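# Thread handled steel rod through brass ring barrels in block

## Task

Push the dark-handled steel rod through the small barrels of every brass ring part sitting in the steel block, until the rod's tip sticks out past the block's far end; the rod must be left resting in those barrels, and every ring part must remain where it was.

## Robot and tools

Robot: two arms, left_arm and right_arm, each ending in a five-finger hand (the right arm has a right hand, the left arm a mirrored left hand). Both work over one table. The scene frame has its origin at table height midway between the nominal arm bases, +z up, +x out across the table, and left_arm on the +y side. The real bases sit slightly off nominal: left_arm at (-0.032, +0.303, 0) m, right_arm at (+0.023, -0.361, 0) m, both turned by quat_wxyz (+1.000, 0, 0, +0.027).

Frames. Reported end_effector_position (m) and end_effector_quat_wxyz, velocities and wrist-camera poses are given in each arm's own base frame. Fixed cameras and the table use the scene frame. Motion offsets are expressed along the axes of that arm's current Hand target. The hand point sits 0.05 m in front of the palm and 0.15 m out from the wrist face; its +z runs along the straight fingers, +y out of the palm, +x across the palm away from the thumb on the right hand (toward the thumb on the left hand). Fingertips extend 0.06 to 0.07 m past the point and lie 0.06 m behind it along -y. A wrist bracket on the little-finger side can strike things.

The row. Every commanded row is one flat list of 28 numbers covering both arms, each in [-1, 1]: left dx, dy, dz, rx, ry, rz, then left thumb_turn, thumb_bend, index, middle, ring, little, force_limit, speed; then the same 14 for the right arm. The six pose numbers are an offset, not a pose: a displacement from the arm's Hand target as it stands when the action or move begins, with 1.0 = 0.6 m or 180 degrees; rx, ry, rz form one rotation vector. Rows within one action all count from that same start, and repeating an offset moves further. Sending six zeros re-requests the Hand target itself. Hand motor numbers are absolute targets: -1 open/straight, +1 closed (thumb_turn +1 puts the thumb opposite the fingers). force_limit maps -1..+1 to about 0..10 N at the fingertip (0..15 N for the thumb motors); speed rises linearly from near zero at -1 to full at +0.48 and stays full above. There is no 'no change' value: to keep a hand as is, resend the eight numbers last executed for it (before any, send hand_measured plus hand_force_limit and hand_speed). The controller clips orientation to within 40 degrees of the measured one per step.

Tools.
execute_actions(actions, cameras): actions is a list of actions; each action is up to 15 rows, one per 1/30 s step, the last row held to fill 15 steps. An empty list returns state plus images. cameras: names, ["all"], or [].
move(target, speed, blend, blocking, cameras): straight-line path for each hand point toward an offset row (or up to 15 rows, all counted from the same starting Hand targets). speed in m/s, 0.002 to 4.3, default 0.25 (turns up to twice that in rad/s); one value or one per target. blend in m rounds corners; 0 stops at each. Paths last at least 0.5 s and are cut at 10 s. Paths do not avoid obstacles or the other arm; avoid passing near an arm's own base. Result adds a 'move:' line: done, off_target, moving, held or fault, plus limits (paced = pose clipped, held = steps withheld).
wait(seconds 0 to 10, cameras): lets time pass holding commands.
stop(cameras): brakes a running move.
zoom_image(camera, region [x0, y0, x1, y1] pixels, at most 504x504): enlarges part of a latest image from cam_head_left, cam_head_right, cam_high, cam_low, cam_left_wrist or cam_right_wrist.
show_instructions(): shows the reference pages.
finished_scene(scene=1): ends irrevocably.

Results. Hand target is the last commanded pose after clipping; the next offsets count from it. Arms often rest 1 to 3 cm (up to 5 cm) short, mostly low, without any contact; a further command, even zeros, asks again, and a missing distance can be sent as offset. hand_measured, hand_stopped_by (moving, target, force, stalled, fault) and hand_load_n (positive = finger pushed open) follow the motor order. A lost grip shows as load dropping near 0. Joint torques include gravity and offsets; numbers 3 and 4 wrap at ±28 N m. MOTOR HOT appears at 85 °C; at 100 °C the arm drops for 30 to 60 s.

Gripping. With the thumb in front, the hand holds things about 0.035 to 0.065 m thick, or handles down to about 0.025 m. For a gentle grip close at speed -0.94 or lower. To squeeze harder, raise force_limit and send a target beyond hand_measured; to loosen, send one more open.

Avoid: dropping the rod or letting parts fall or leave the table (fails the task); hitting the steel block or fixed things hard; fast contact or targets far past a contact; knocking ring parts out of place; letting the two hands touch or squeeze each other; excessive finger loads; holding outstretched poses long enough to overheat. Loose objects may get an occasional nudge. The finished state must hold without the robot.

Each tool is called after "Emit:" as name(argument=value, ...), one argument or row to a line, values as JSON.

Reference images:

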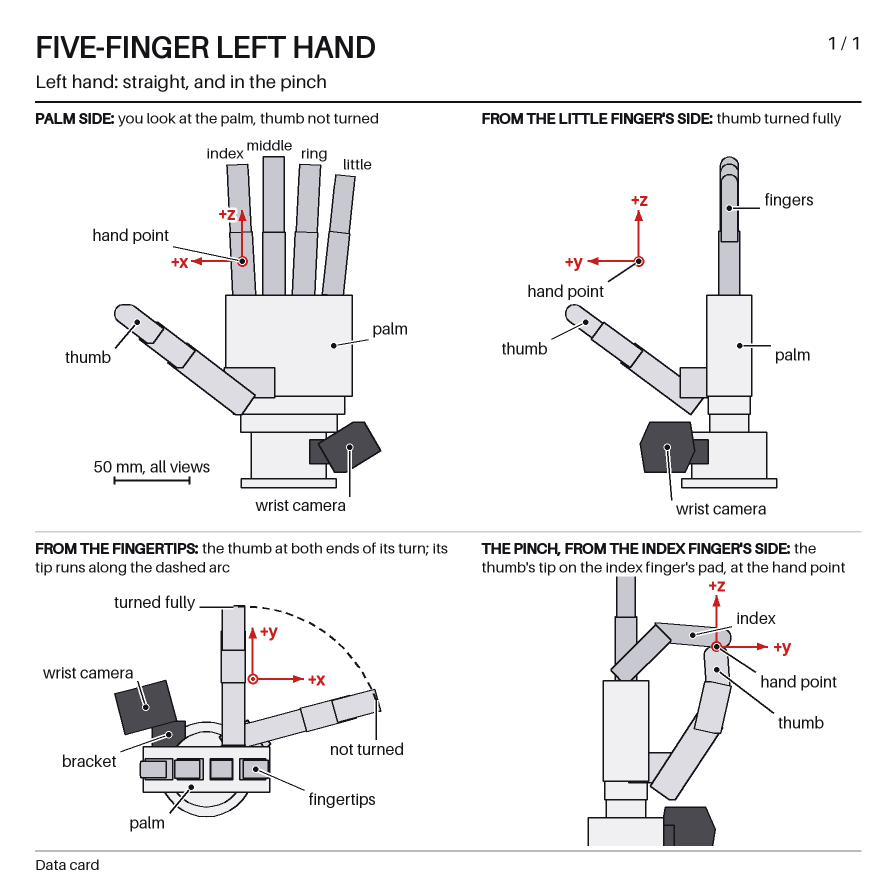

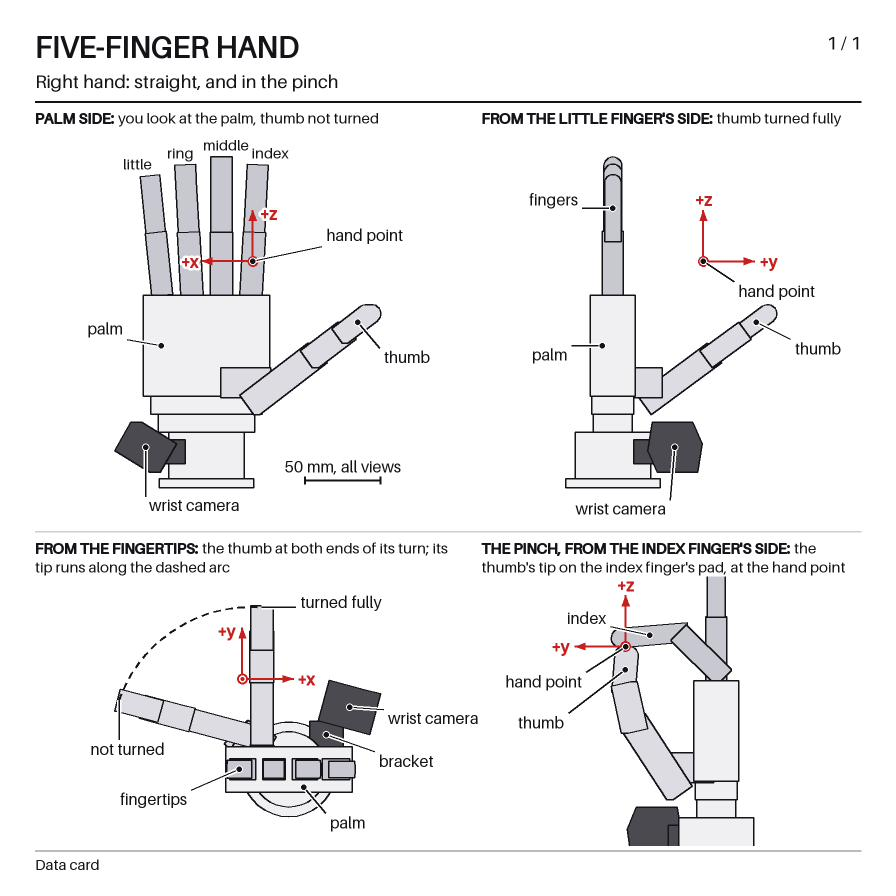

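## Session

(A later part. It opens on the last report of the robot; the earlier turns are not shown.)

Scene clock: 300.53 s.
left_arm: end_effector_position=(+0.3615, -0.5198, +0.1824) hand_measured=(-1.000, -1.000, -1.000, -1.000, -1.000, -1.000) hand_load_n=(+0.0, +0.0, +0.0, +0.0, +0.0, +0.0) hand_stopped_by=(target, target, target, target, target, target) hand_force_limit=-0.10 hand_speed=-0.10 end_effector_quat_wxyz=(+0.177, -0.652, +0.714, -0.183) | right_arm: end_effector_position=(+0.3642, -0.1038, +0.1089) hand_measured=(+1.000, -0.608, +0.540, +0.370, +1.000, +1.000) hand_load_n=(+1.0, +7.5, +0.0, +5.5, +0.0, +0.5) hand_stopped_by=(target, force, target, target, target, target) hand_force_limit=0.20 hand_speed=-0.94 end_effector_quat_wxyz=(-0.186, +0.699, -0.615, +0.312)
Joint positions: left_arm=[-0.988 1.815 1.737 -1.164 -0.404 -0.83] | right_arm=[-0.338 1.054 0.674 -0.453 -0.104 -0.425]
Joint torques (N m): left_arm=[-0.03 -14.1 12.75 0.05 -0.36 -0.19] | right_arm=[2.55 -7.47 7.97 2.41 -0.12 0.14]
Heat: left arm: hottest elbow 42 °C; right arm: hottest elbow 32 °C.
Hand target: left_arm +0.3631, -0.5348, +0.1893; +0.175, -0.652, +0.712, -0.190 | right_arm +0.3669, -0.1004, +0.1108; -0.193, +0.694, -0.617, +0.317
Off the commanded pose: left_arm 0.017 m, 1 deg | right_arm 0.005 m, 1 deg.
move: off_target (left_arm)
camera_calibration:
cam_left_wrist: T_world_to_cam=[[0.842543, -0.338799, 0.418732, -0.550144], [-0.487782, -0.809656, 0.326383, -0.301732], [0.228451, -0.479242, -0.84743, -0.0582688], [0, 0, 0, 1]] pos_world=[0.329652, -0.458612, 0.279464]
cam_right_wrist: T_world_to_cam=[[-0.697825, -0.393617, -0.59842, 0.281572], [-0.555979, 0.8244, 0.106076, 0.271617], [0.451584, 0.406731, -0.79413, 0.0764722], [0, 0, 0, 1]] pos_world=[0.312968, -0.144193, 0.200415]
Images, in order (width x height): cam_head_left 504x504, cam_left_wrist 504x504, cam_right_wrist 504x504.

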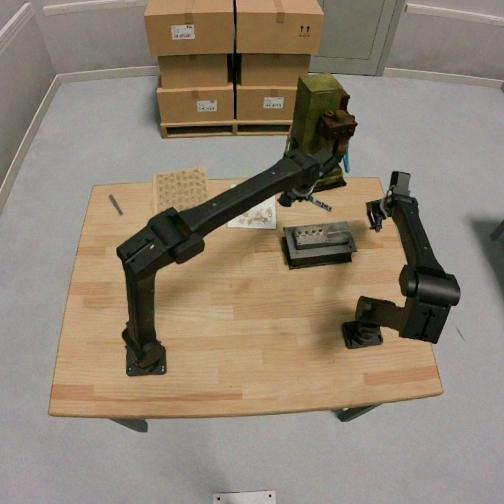

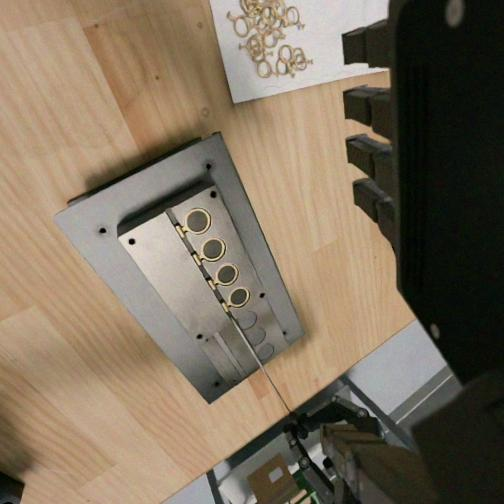

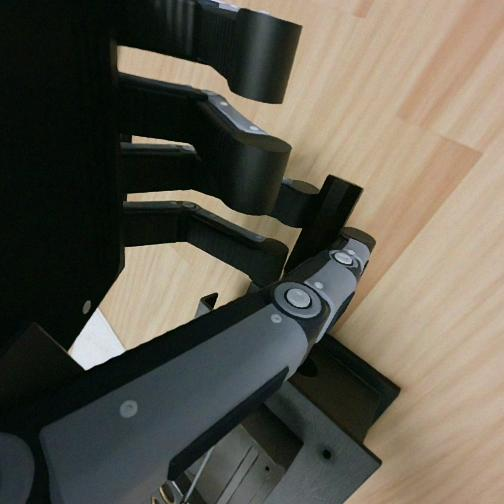

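Emit:
move(
  target=[0,0,0,0,0,0,-1,-1,-1,-1,-1,-1,-0.1,-0.1,-0.00758,-0.00287,0.0005,0.00084,-0.00273,-0.003,1,-0.04,0.54,0.37,1,1,0.2,-0.94],
  speed=0.02,
  cameras=["cam_left_wrist","cam_right_wrist"],
)

Emit:
zoom_image(
  camera="cam_left_wrist",
  region=[222, 307, 247, 332],
)

Emit:
zoom_image(
  camera="cam_right_wrist",
  region=[176, 480, 200, 504],
)

Emit:
zoom_image(
  camera="cam_left_wrist",
  region=[268, 386, 298, 421],
)

Scene clock: 303.13 s.
left_arm: end_effector_position=(+0.3615, -0.5198, +0.1824) hand_measured=(-1.000, -1.000, -1.000, -1.000, -1.000, -1.000) hand_load_n=(+0.0, +0.0, +0.0, +0.0, +0.0, +0.0) hand_stopped_by=(target, target, target, target, target, target) hand_force_limit=-0.10 hand_speed=-0.10 end_effector_quat_wxyz=(+0.177, -0.652, +0.714, -0.183) | right_arm: end_effector_position=(+0.3647, -0.1019, +0.1089) hand_measured=(+1.000, -0.608, +0.540, +0.370, +1.000, +1.000) hand_load_n=(+1.0, +8.0, +0.0, +5.5, +0.0, +0.0) hand_stopped_by=(target, force, target, target, target, target) hand_force_limit=0.20 hand_speed=-0.94 end_effector_quat_wxyz=(-0.187, +0.701, -0.614, +0.312)
Joint positions: left_arm=[-0.988 1.815 1.737 -1.164 -0.404 -0.83] | right_arm=[-0.333 1.054 0.674 -0.453 -0.104 -0.425]
Joint torques (N m): left_arm=[-0.03 -14.1 12.78 0.05 -0.36 -0.19] | right_arm=[3.02 -7.41 8.01 2.41 -0.15 0.14]
Heat: left arm: hottest elbow 42 °C; right arm: hottest elbow 32 °C.
Hand target: left_arm +0.3631, -0.5348, +0.1893; +0.175, -0.652, +0.712, -0.190 | right_arm +0.3682, -0.0958, +0.1108; -0.195, +0.698, -0.612, +0.315
Off the commanded pose: left_arm 0.017 m, 1 deg | right_arm 0.007 m, 1 deg.
move: off_target (left_arm)
camera_calibration:
cam_left_wrist: T_world_to_cam=[[0.842543, -0.338799, 0.418732, -0.550144], [-0.487782, -0.809656, 0.326383, -0.301732], [0.228451, -0.479242, -0.84743, -0.0582688], [0, 0, 0, 1]] pos_world=[0.329652, -0.458612, 0.279464]
cam_right_wrist: T_world_to_cam=[[-0.696057, -0.396385, -0.598652, 0.281728], [-0.559561, 0.821934, 0.106379, 0.271403], [0.449885, 0.409028, -0.793914, 0.0762427], [0, 0, 0, 1]] pos_world=[0.313665, -0.142588, 0.200315]
Images, in order (width x height): cam_left_wrist 504x504, cam_right_wrist 504x504.

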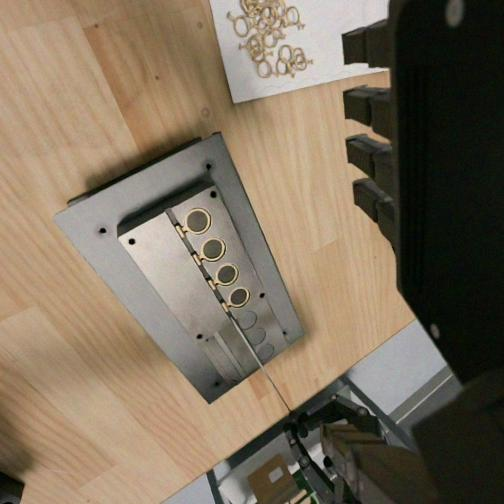

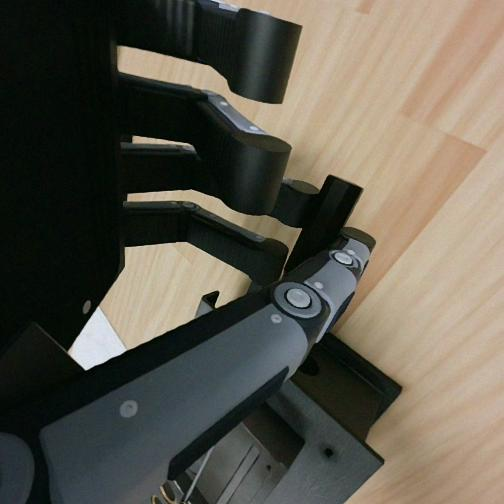

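Scaled by 20.160 from the camera's 504x504 image, which has a finer 720x720 frame.

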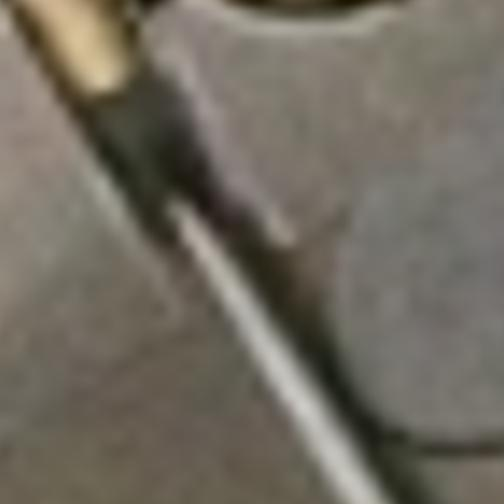

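Scaled by 21.000 from the camera's 504x504 image, which has a finer 720x720 frame.

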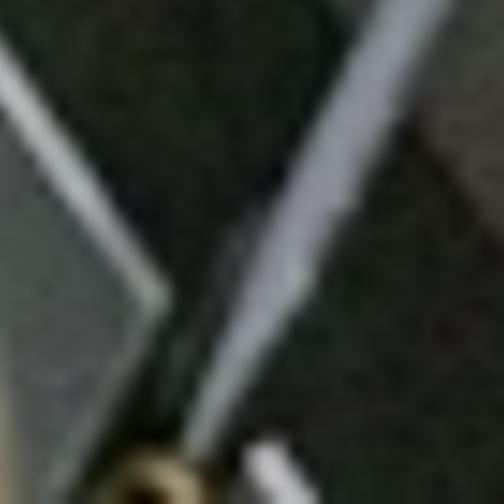

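Scaled by 14.400 from the camera's 504x504 image, which has a finer 720x720 frame.

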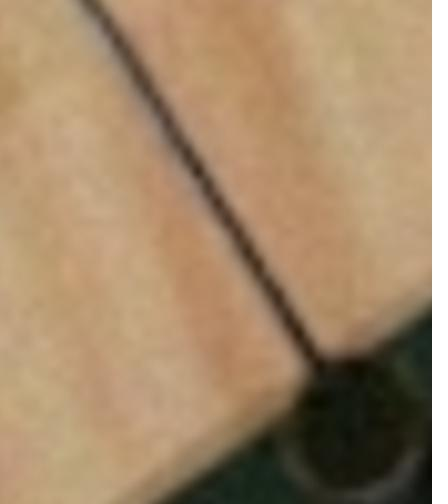

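Emit:
zoom_image(
  camera="cam_right_wrist",
  region=[178, 492, 190, 504],
)

Emit:
zoom_image(
  camera="cam_left_wrist",
  region=[225, 308, 241, 324],
)

Scaled by 42.000 from the camera's 504x504 image, which has a finer 720x720 frame.

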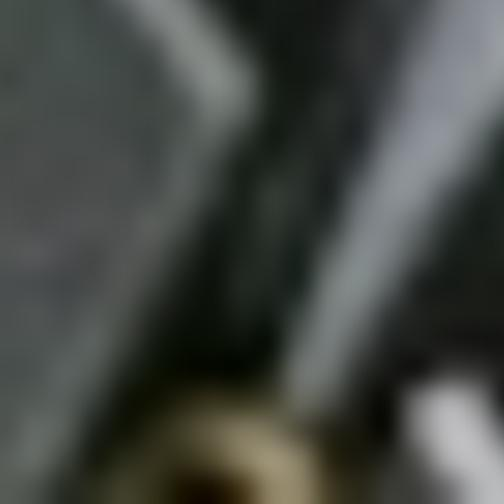

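Scaled by 31.500 from the camera's 504x504 image, which has a finer 720x720 frame.

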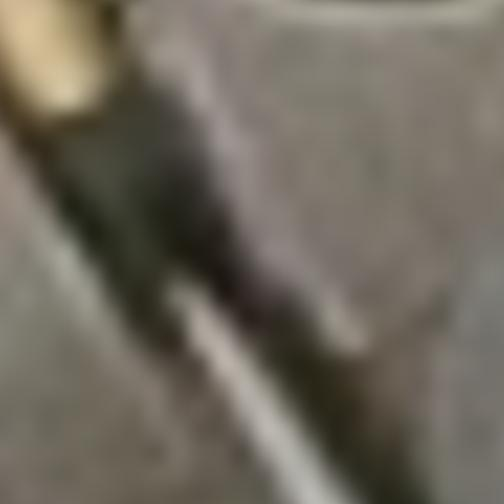

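Emit:
move(
  target=[0,0,0,0,0,0,-1,-1,-1,-1,-1,-1,-0.1,-0.1,-0.00803,-0.00313,0.00063,0.00088,-0.00289,-0.00318,1,-0.04,0.54,0.37,1,1,0.2,-0.94],
  speed=0.02,
  cameras=["cam_left_wrist","cam_right_wrist"],
)

Emit:
zoom_image(
  camera="cam_left_wrist",
  region=[222, 305, 247, 330],
)

Emit:
zoom_image(
  camera="cam_right_wrist",
  region=[178, 492, 190, 504],
)

Emit:
zoom_image(
  camera="cam_left_wrist",
  region=[268, 386, 298, 421],
)

Scene clock: 305.17 s.
left_arm: end_effector_position=(+0.3615, -0.5198, +0.1824) hand_measured=(-1.000, -1.000, -1.000, -1.000, -1.000, -1.000) hand_load_n=(+0.0, +0.0, +0.0, +0.0, +0.0, +0.0) hand_stopped_by=(target, target, target, target, target, target) hand_force_limit=-0.10 hand_speed=-0.10 end_effector_quat_wxyz=(+0.177, -0.652, +0.714, -0.183) | right_arm: end_effector_position=(+0.3661, -0.0969, +0.1089) hand_measured=(+1.000, -0.608, +0.540, +0.370, +1.000, +1.000) hand_load_n=(+0.5, +8.0, +0.0, +5.5, +0.0, +0.0) hand_stopped_by=(target, force, target, target, target, target) hand_force_limit=0.20 hand_speed=-0.94 end_effector_quat_wxyz=(-0.189, +0.705, -0.609, +0.310)
Joint positions: left_arm=[-0.988 1.815 1.737 -1.164 -0.404 -0.83] | right_arm=[-0.319 1.054 0.674 -0.453 -0.104 -0.425]
Joint torques (N m): left_arm=[-0.09 -14.1 12.77 0.05 -0.37 -0.19] | right_arm=[3.02 -7.47 7.98 2.41 -0.15 0.15]
Heat: left arm: hottest elbow 42 °C; right arm: hottest elbow 32 °C.
Hand target: left_arm +0.3631, -0.5348, +0.1893; +0.175, -0.652, +0.712, -0.190 | right_arm +0.3696, -0.0907, +0.1108; -0.198, +0.703, -0.607, +0.314
Off the commanded pose: left_arm 0.017 m, 1 deg | right_arm 0.007 m, 1 deg.
move: off_target (left_arm)
camera_calibration:
cam_left_wrist: T_world_to_cam=[[0.842543, -0.338799, 0.418732, -0.550144], [-0.487782, -0.809656, 0.326383, -0.301732], [0.228451, -0.479242, -0.84743, -0.0582688], [0, 0, 0, 1]] pos_world=[0.329652, -0.458612, 0.279464]
cam_right_wrist: T_world_to_cam=[[-0.690522, -0.405915, -0.598676, 0.281694], [-0.570842, 0.814134, 0.106417, 0.271389], [0.444206, 0.415233, -0.793891, 0.0762735], [0, 0, 0, 1]] pos_world=[0.315555, -0.138275, 0.200315]
Images, in order (width x height): cam_left_wrist 504x504, cam_right_wrist 504x504.

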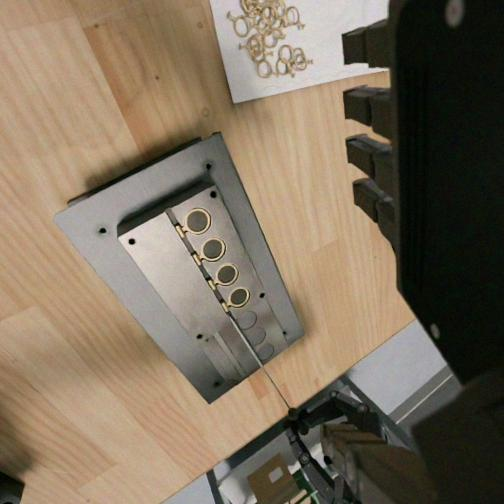

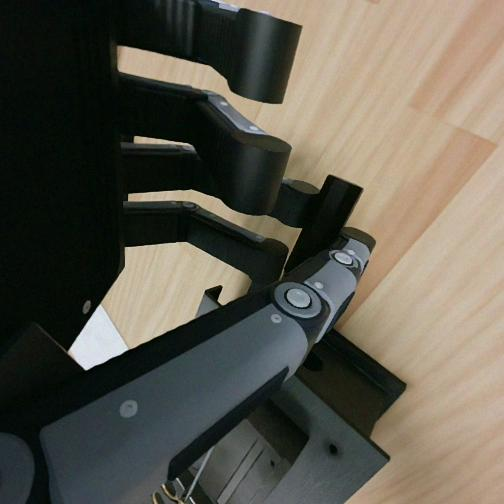

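Scaled by 20.160 from the camera's 504x504 image, which has a finer 720x720 frame.

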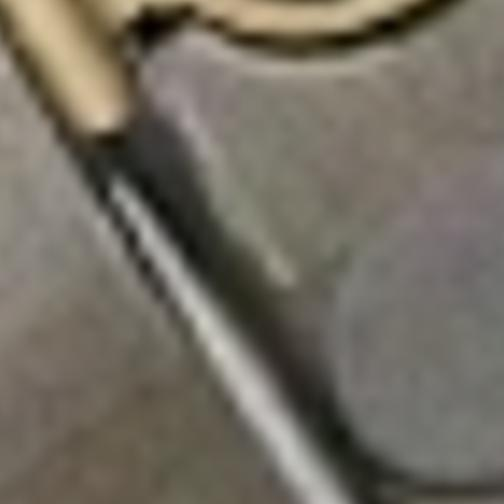

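Scaled by 42.000 from the camera's 504x504 image, which has a finer 720x720 frame.

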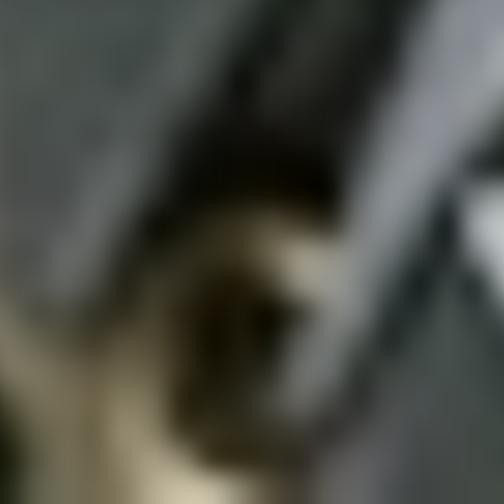

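Scaled by 14.400 from the camera's 504x504 image, which has a finer 720x720 frame.

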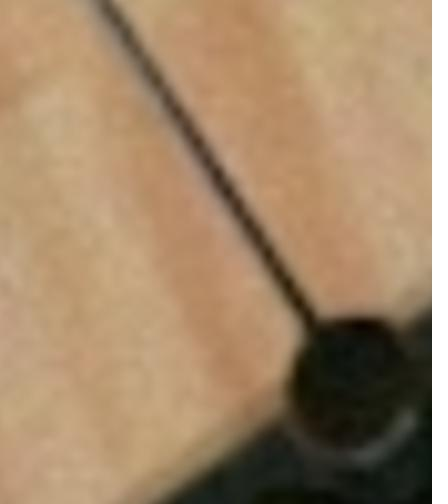

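Emit:
move(
  target=[0,0,0,0,0,0,-1,-1,-1,-1,-1,-1,-0.1,-0.1,-0.003194,-0.001349,0.000339,0.000352,-0.001147,-0.000046,1,-0.04,0.54,0.37,1,1,0.2,-0.94],
  speed=0.03,
  cameras=["cam_left_wrist","cam_right_wrist"],
)

Scene clock: 307.47 s.
left_arm: end_effector_position=(+0.3615, -0.5198, +0.1824) hand_measured=(-1.000, -1.000, -1.000, -1.000, -1.000, -1.000) hand_load_n=(+0.0, +0.0, +0.0, +0.0, +0.0, +0.0) hand_stopped_by=(target, target, target, target, target, target) hand_force_limit=-0.10 hand_speed=-0.10 end_effector_quat_wxyz=(+0.177, -0.652, +0.714, -0.183) | right_arm: end_effector_position=(+0.3666, -0.0952, +0.1089) hand_measured=(+1.000, -0.608, +0.540, +0.370, +1.000, +1.000) hand_load_n=(+0.5, +8.0, +0.0, +5.5, +0.0, +0.0) hand_stopped_by=(target, force, target, target, target, target) hand_force_limit=0.20 hand_speed=-0.94 end_effector_quat_wxyz=(-0.190, +0.705, -0.608, +0.310)
Joint positions: left_arm=[-0.988 1.815 1.737 -1.164 -0.404 -0.83] | right_arm=[-0.315 1.054 0.674 -0.453 -0.104 -0.422]
Joint torques (N m): left_arm=[-0.09 -14.21 12.77 0.05 -0.37 -0.19] | right_arm=[3.6 -7.59 8.05 2.4 -0.17 0.14]
Heat: left arm: hottest elbow 42 °C; right arm: hottest elbow 32 °C.
Hand target: left_arm +0.3631, -0.5348, +0.1893; +0.175, -0.652, +0.712, -0.190 | right_arm +0.3702, -0.0888, +0.1108; -0.199, +0.703, -0.607, +0.313
Off the commanded pose: left_arm 0.017 m, 1 deg | right_arm 0.008 m, 1 deg.
move: off_target (left_arm)
camera_calibration:
cam_left_wrist: T_world_to_cam=[[0.842543, -0.338799, 0.418732, -0.550144], [-0.487782, -0.809656, 0.326383, -0.301732], [0.228451, -0.479242, -0.84743, -0.0582688], [0, 0, 0, 1]] pos_world=[0.329652, -0.458612, 0.279464]
cam_right_wrist: T_world_to_cam=[[-0.689386, -0.406697, -0.599454, 0.282368], [-0.572883, 0.81255, 0.107558, 0.270787], [0.443343, 0.417566, -0.793149, 0.0758691], [0, 0, 0, 1]] pos_world=[0.316153, -0.13687, 0.200317]
Images, in order (width x height): cam_left_wrist 504x504, cam_right_wrist 504x504.

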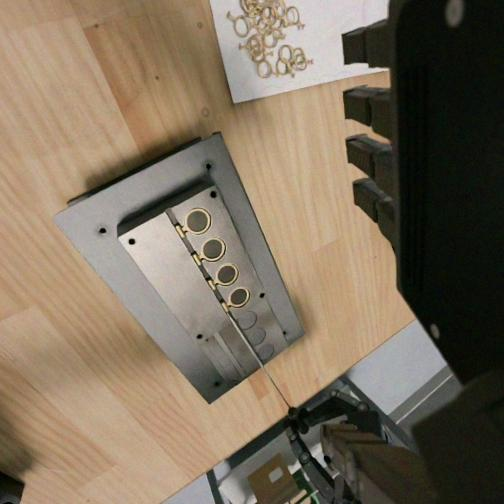

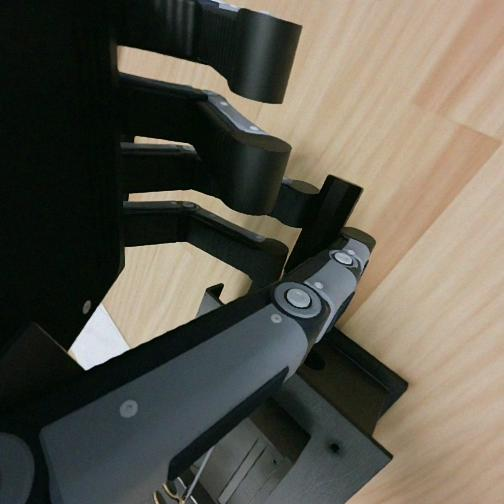

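Emit:
zoom_image(
  camera="cam_right_wrist",
  region=[178, 492, 190, 504],
)

Emit:
zoom_image(
  camera="cam_left_wrist",
  region=[222, 305, 247, 330],
)

Scaled by 42.000 from the camera's 504x504 image, which has a finer 720x720 frame.

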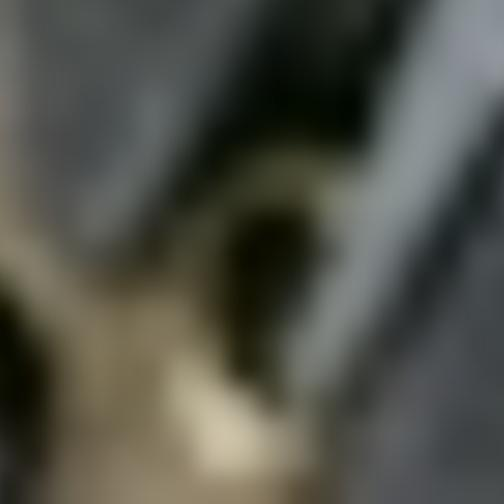

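Scaled by 20.160 from the camera's 504x504 image, which has a finer 720x720 frame.

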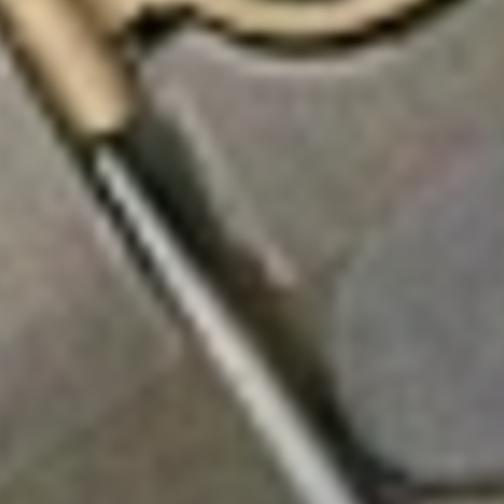

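Emit:
move(
  target=[0,0,0,0,0,0,-1,-1,-1,-1,-1,-1,-0.1,-0.1,-0.003194,-0.001349,0.000339,0.000353,-0.001156,0.000332,1,-0.04,0.54,0.37,1,1,0.2,-0.94],
  speed=0.03,
  cameras=["cam_left_wrist","cam_right_wrist"],
)

Emit:
zoom_image(
  camera="cam_right_wrist",
  region=[178, 492, 190, 504],
)

Emit:
zoom_image(
  camera="cam_left_wrist",
  region=[222, 305, 247, 330],
)

Scene clock: 310.30 s.
left_arm: end_effector_position=(+0.3615, -0.5198, +0.1824) hand_measured=(-1.000, -1.000, -1.000, -1.000, -1.000, -1.000) hand_load_n=(+0.0, +0.0, +0.0, +0.0, +0.0, +0.0) hand_stopped_by=(target, target, target, target, target, target) hand_force_limit=-0.10 hand_speed=-0.10 end_effector_quat_wxyz=(+0.177, -0.652, +0.714, -0.183) | right_arm: end_effector_position=(+0.3671, -0.0931, +0.1090) hand_measured=(+1.000, -0.608, +0.540, +0.370, +1.000, +1.000) hand_load_n=(+0.5, +8.0, +0.0, +5.5, +0.0, +0.0) hand_stopped_by=(target, force, target, target, target, target) hand_force_limit=0.20 hand_speed=-0.94 end_effector_quat_wxyz=(-0.192, +0.706, -0.608, +0.309)
Joint positions: left_arm=[-0.988 1.815 1.737 -1.164 -0.404 -0.83] | right_arm=[-0.311 1.054 0.674 -0.453 -0.105 -0.418]
Joint torques (N m): left_arm=[-0.09 -14.1 12.77 0.05 -0.37 -0.19] | right_arm=[3.08 -7.47 8.08 2.41 -0.17 0.16]
Heat: left arm: hottest elbow 42 °C; right arm: hottest elbow 32 °C.
Hand target: left_arm +0.3631, -0.5348, +0.1893; +0.175, -0.652, +0.712, -0.190 | right_arm +0.3708, -0.0867, +0.1108; -0.201, +0.703, -0.606, +0.312
Off the commanded pose: left_arm 0.017 m, 1 deg | right_arm 0.008 m, 1 deg.
move: off_target (left_arm)
camera_calibration:
cam_left_wrist: T_world_to_cam=[[0.842543, -0.338799, 0.418732, -0.550144], [-0.487782, -0.809656, 0.326383, -0.301732], [0.228451, -0.479242, -0.84743, -0.0582688], [0, 0, 0, 1]] pos_world=[0.329652, -0.458612, 0.279464]
cam_right_wrist: T_world_to_cam=[[-0.688172, -0.406136, -0.601227, 0.283394], [-0.574594, 0.811037, 0.109822, 0.26958], [0.443014, 0.421038, -0.791496, 0.0751003], [0, 0, 0, 1]] pos_world=[0.316653, -0.135163, 0.20022]
Images, in order (width x height): cam_left_wrist 504x504, cam_right_wrist 504x504.

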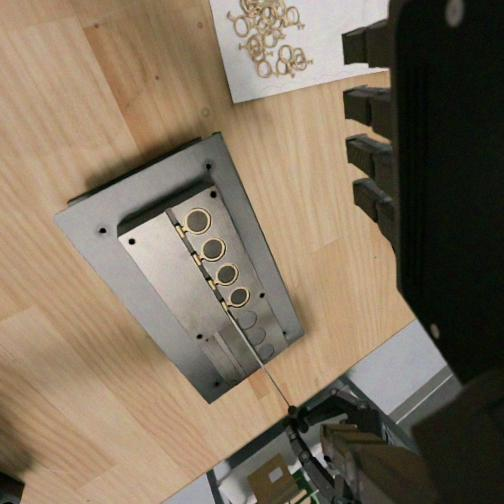

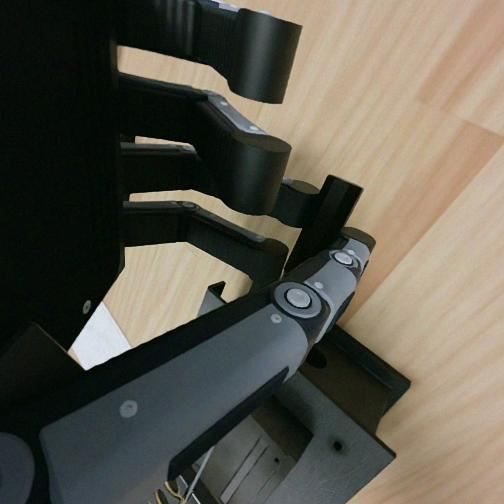

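Scaled by 42.000 from the camera's 504x504 image, which has a finer 720x720 frame.

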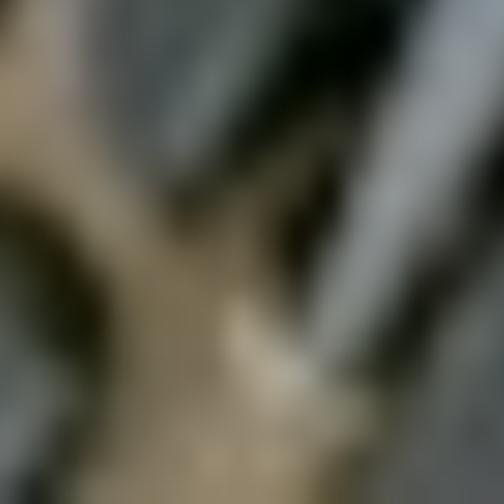

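Scaled by 20.160 from the camera's 504x504 image, which has a finer 720x720 frame.

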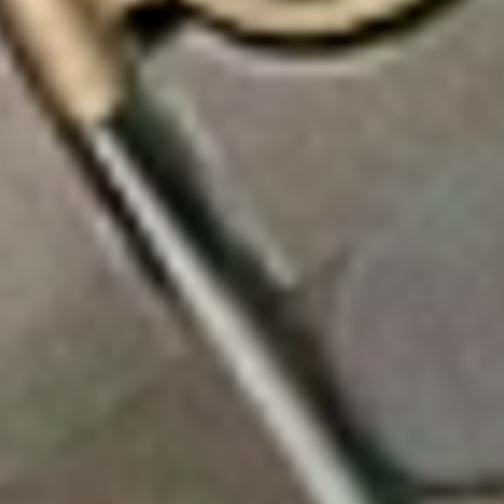

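Emit:
zoom_image(
  camera="cam_left_wrist",
  region=[268, 386, 298, 421],
)

Emit:
zoom_image(
  camera="cam_left_wrist",
  region=[225, 310, 295, 380],
)

Scaled by 14.400 from the camera's 504x504 image, which has a finer 720x720 frame.

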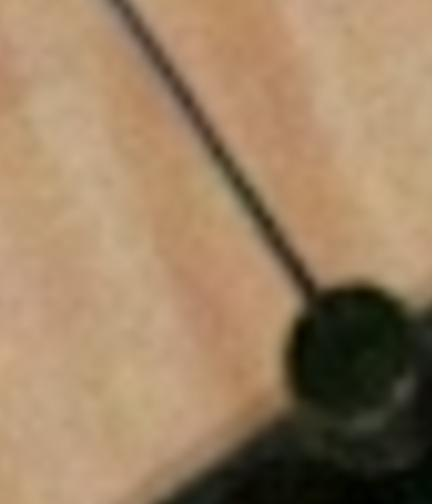

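Scaled by 7.200 from the camera's 504x504 image, which has a finer 720x720 frame.

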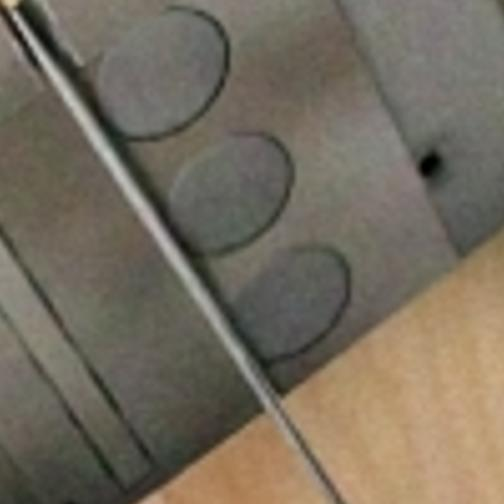

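Emit:
move(
  target=[0,0,0,0,0,0,-1,-1,-1,-1,-1,-1,-0.1,-0.1,-0.00689,0.002597,-0.004217,0,0,0,1,-0.04,0.54,0.37,1,1,0.2,-0.94],
  speed=0.03,
  cameras=["cam_left_wrist","cam_right_wrist"],
)

Emit:
zoom_image(
  camera="cam_right_wrist",
  region=[178, 492, 190, 504],
)

Emit:
zoom_image(
  camera="cam_left_wrist",
  region=[222, 305, 247, 330],
)

Scene clock: 312.70 s.
left_arm: end_effector_position=(+0.3615, -0.5198, +0.1824) hand_measured=(-1.000, -1.000, -1.000, -1.000, -1.000, -1.000) hand_load_n=(+0.0, +0.0, +0.0, +0.0, +0.0, +0.0) hand_stopped_by=(target, target, target, target, target, target) hand_force_limit=-0.10 hand_speed=-0.10 end_effector_quat_wxyz=(+0.177, -0.652, +0.714, -0.183) | right_arm: end_effector_position=(+0.3649, -0.0881, +0.1085) hand_measured=(+1.000, -0.608, +0.540, +0.370, +1.000, +1.000) hand_load_n=(+0.5, +8.0, +0.0, +5.5, +0.0, +0.0) hand_stopped_by=(target, force, target, target, target, target) hand_force_limit=0.20 hand_speed=-0.94 end_effector_quat_wxyz=(-0.195, +0.706, -0.607, +0.308)
Joint positions: left_arm=[-0.988 1.815 1.737 -1.164 -0.404 -0.83] | right_arm=[-0.301 1.042 0.665 -0.453 -0.104 -0.41]
Joint torques (N m): left_arm=[-0.15 -14.1 12.77 0.05 -0.37 -0.19] | right_arm=[3.31 -7.3 8.18 2.3 0.13 0.15]
Heat: left arm: hottest elbow 42 °C; right arm: hottest elbow 32 °C.
Hand target: left_arm +0.3631, -0.5348, +0.1893; +0.175, -0.652, +0.712, -0.190 | right_arm +0.3678, -0.0828, +0.1110; -0.201, +0.703, -0.606, +0.312
Off the commanded pose: left_arm 0.017 m, 1 deg | right_arm 0.006 m, 1 deg.
move: off_target (left_arm)
camera_calibration:
cam_left_wrist: T_world_to_cam=[[0.842543, -0.338799, 0.418732, -0.550144], [-0.487782, -0.809656, 0.326383, -0.301732], [0.228451, -0.479242, -0.84743, -0.0582688], [0, 0, 0, 1]] pos_world=[0.329652, -0.458612, 0.279464]
cam_right_wrist: T_world_to_cam=[[-0.685026, -0.406302, -0.604697, 0.282856], [-0.578157, 0.808214, 0.111913, 0.265092], [0.443254, 0.426273, -0.788554, 0.0734899], [0, 0, 0, 1]] pos_world=[0.314453, -0.130653, 0.199325]
Images, in order (width x height): cam_left_wrist 504x504, cam_right_wrist 504x504.

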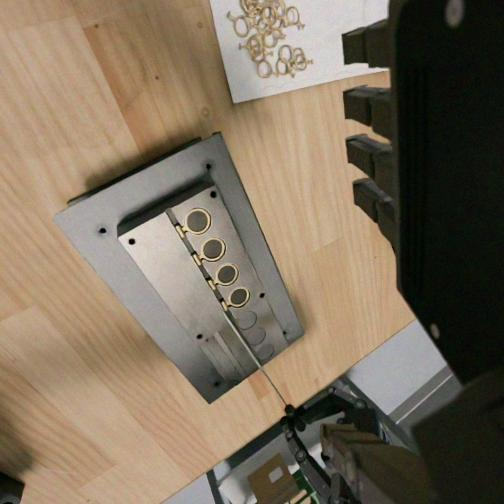

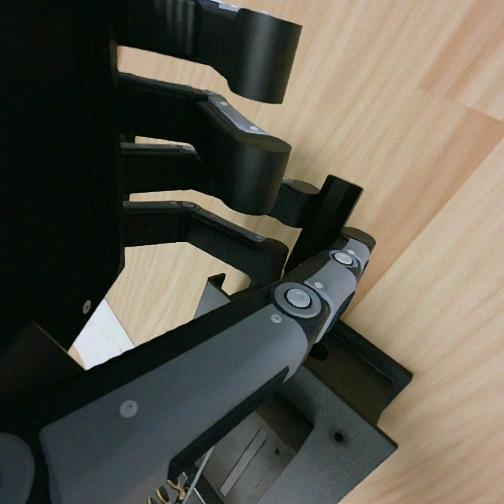

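Scaled by 42.000 from the camera's 504x504 image, which has a finer 720x720 frame.

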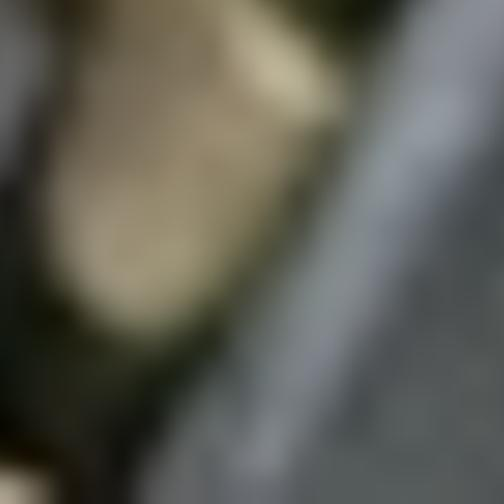

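Scaled by 20.160 from the camera's 504x504 image, which has a finer 720x720 frame.

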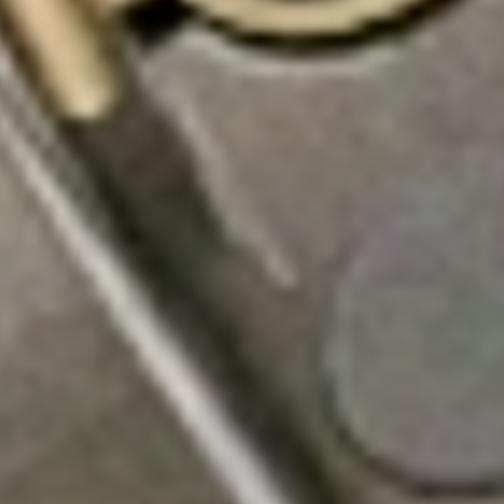

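Emit:
zoom_image(
  camera="cam_left_wrist",
  region=[205, 280, 255, 330],
)

Emit:
zoom_image(
  camera="cam_right_wrist",
  region=[140, 434, 210, 504],
)

Emit:
zoom_image(
  camera="cam_left_wrist",
  region=[268, 386, 298, 421],
)

Scaled by 10.080 from the camera's 504x504 image, which has a finer 720x720 frame.

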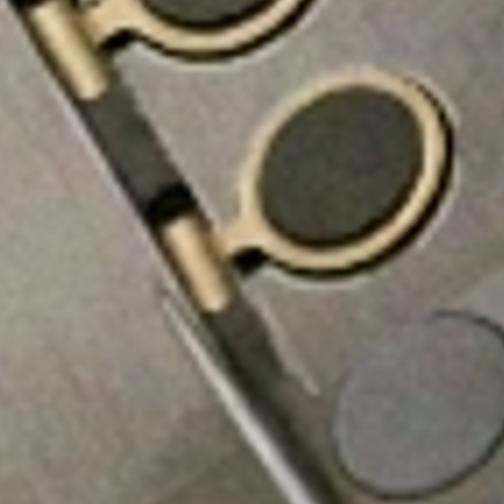

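Scaled by 7.200 from the camera's 504x504 image, which has a finer 720x720 frame.

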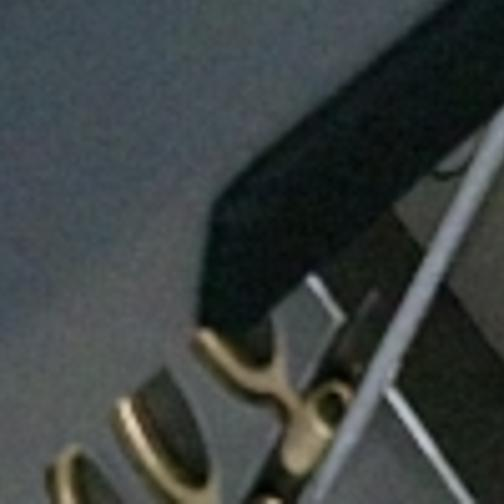

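Scaled by 14.400 from the camera's 504x504 image, which has a finer 720x720 frame.

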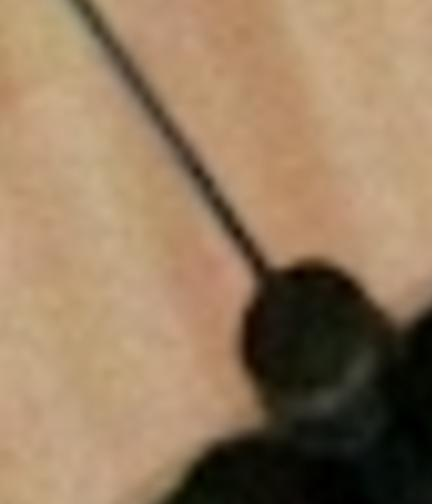

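Emit:
move(
  target=[0,0,0,0,0,0,-1,-1,-1,-1,-1,-1,-0.1,-0.1,0.02952,0.01195,-0.00297,-0.003166,0.01073,0.011737,1,-0.04,0.54,0.37,1,1,0.2,-0.94],
  speed=0.03,
  cameras=["cam_left_wrist","cam_right_wrist"],
)

Emit:
zoom_image(
  camera="cam_left_wrist",
  region=[205, 280, 255, 330],
)

Emit:
zoom_image(
  camera="cam_right_wrist",
  region=[166, 480, 190, 504],
)

Emit:
zoom_image(
  camera="cam_left_wrist",
  region=[268, 386, 298, 421],
)

Scene clock: 315.73 s.
left_arm: end_effector_position=(+0.3615, -0.5198, +0.1824) hand_measured=(-1.000, -1.000, -1.000, -1.000, -1.000, -1.000) hand_load_n=(+0.0, +0.0, +0.0, -0.5, +0.0, -0.5) hand_stopped_by=(target, target, target, target, target, target) hand_force_limit=-0.10 hand_speed=-0.10 end_effector_quat_wxyz=(+0.177, -0.652, +0.714, -0.183) | right_arm: end_effector_position=(+0.3626, -0.0964, +0.1087) hand_measured=(+1.000, -0.608, +0.540, +0.370, +1.000, +1.000) hand_load_n=(+1.0, +8.0, +0.0, +5.5, +0.0, +0.0) hand_stopped_by=(target, force, target, target, target, target) hand_force_limit=0.20 hand_speed=-0.94 end_effector_quat_wxyz=(-0.191, +0.699, -0.615, +0.311)
Joint positions: left_arm=[-0.988 1.815 1.737 -1.164 -0.404 -0.83] | right_arm=[-0.323 1.041 0.664 -0.453 -0.103 -0.41]
Joint torques (N m): left_arm=[-0.03 -14.15 12.75 0.06 -0.36 -0.19] | right_arm=[0.73 -7.41 8.05 2.25 0.09 0.14]
Heat: left arm: hottest elbow 42 °C; right arm: hottest elbow 32 °C.
Hand target: left_arm +0.3631, -0.5348, +0.1893; +0.175, -0.652, +0.712, -0.190 | right_arm +0.3625, -0.1013, +0.1109; -0.193, +0.687, -0.624, +0.317
Off the commanded pose: left_arm 0.017 m, 1 deg | right_arm 0.005 m, 2 deg.
move: off_target (left_arm)
camera_calibration:
cam_left_wrist: T_world_to_cam=[[0.842543, -0.338799, 0.418732, -0.550144], [-0.487782, -0.809656, 0.326383, -0.301732], [0.228451, -0.479242, -0.84743, -0.0582688], [0, 0, 0, 1]] pos_world=[0.329652, -0.458612, 0.279464]
cam_right_wrist: T_world_to_cam=[[-0.694146, -0.390207, -0.604897, 0.282929], [-0.558793, 0.821833, 0.11109, 0.264945], [0.453776, 0.415125, -0.788517, 0.0733214], [0, 0, 0, 1]] pos_world=[0.311172, -0.137777, 0.199526]
Images, in order (width x height): cam_left_wrist 504x504, cam_right_wrist 504x504.

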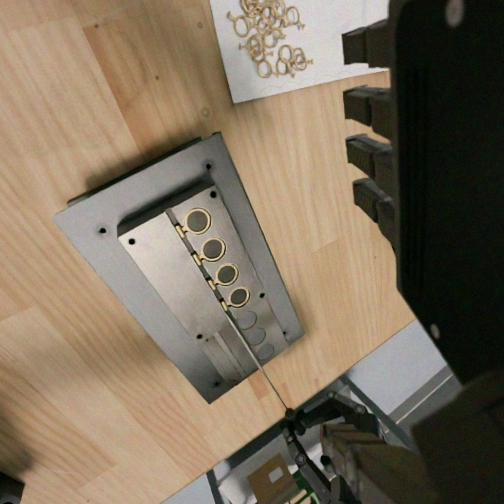

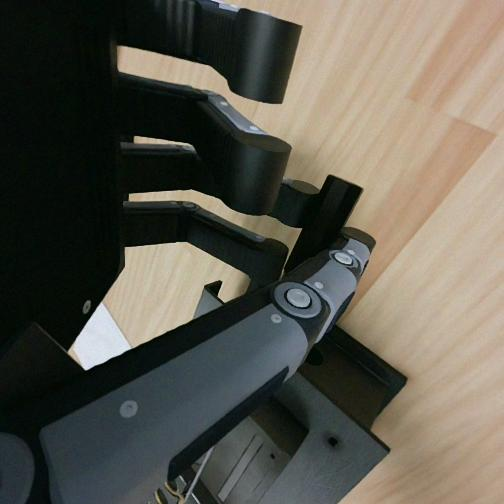

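Scaled by 10.080 from the camera's 504x504 image, which has a finer 720x720 frame.

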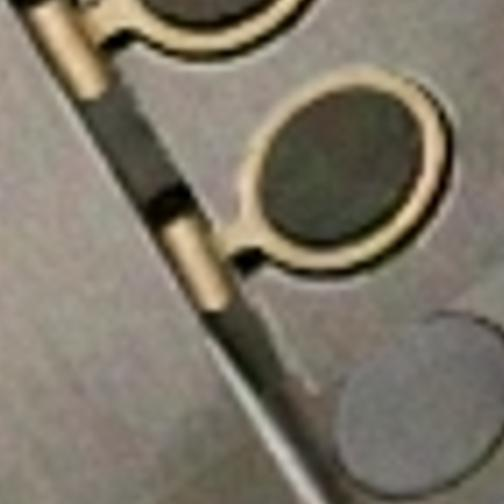

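Scaled by 21.000 from the camera's 504x504 image, which has a finer 720x720 frame.

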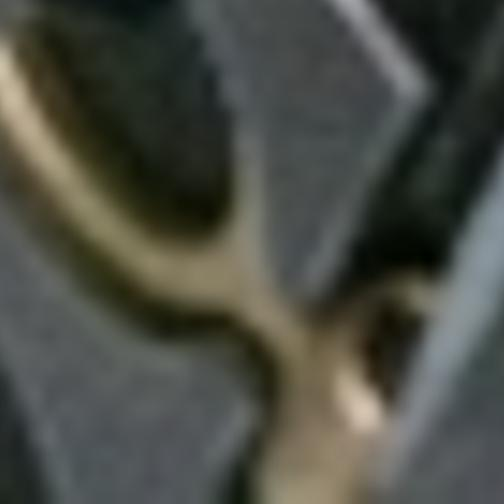

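Scaled by 14.400 from the camera's 504x504 image, which has a finer 720x720 frame.

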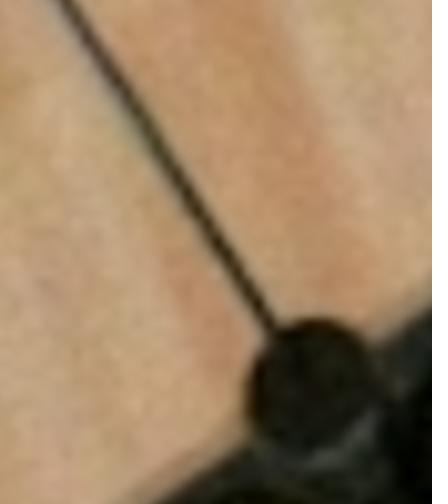

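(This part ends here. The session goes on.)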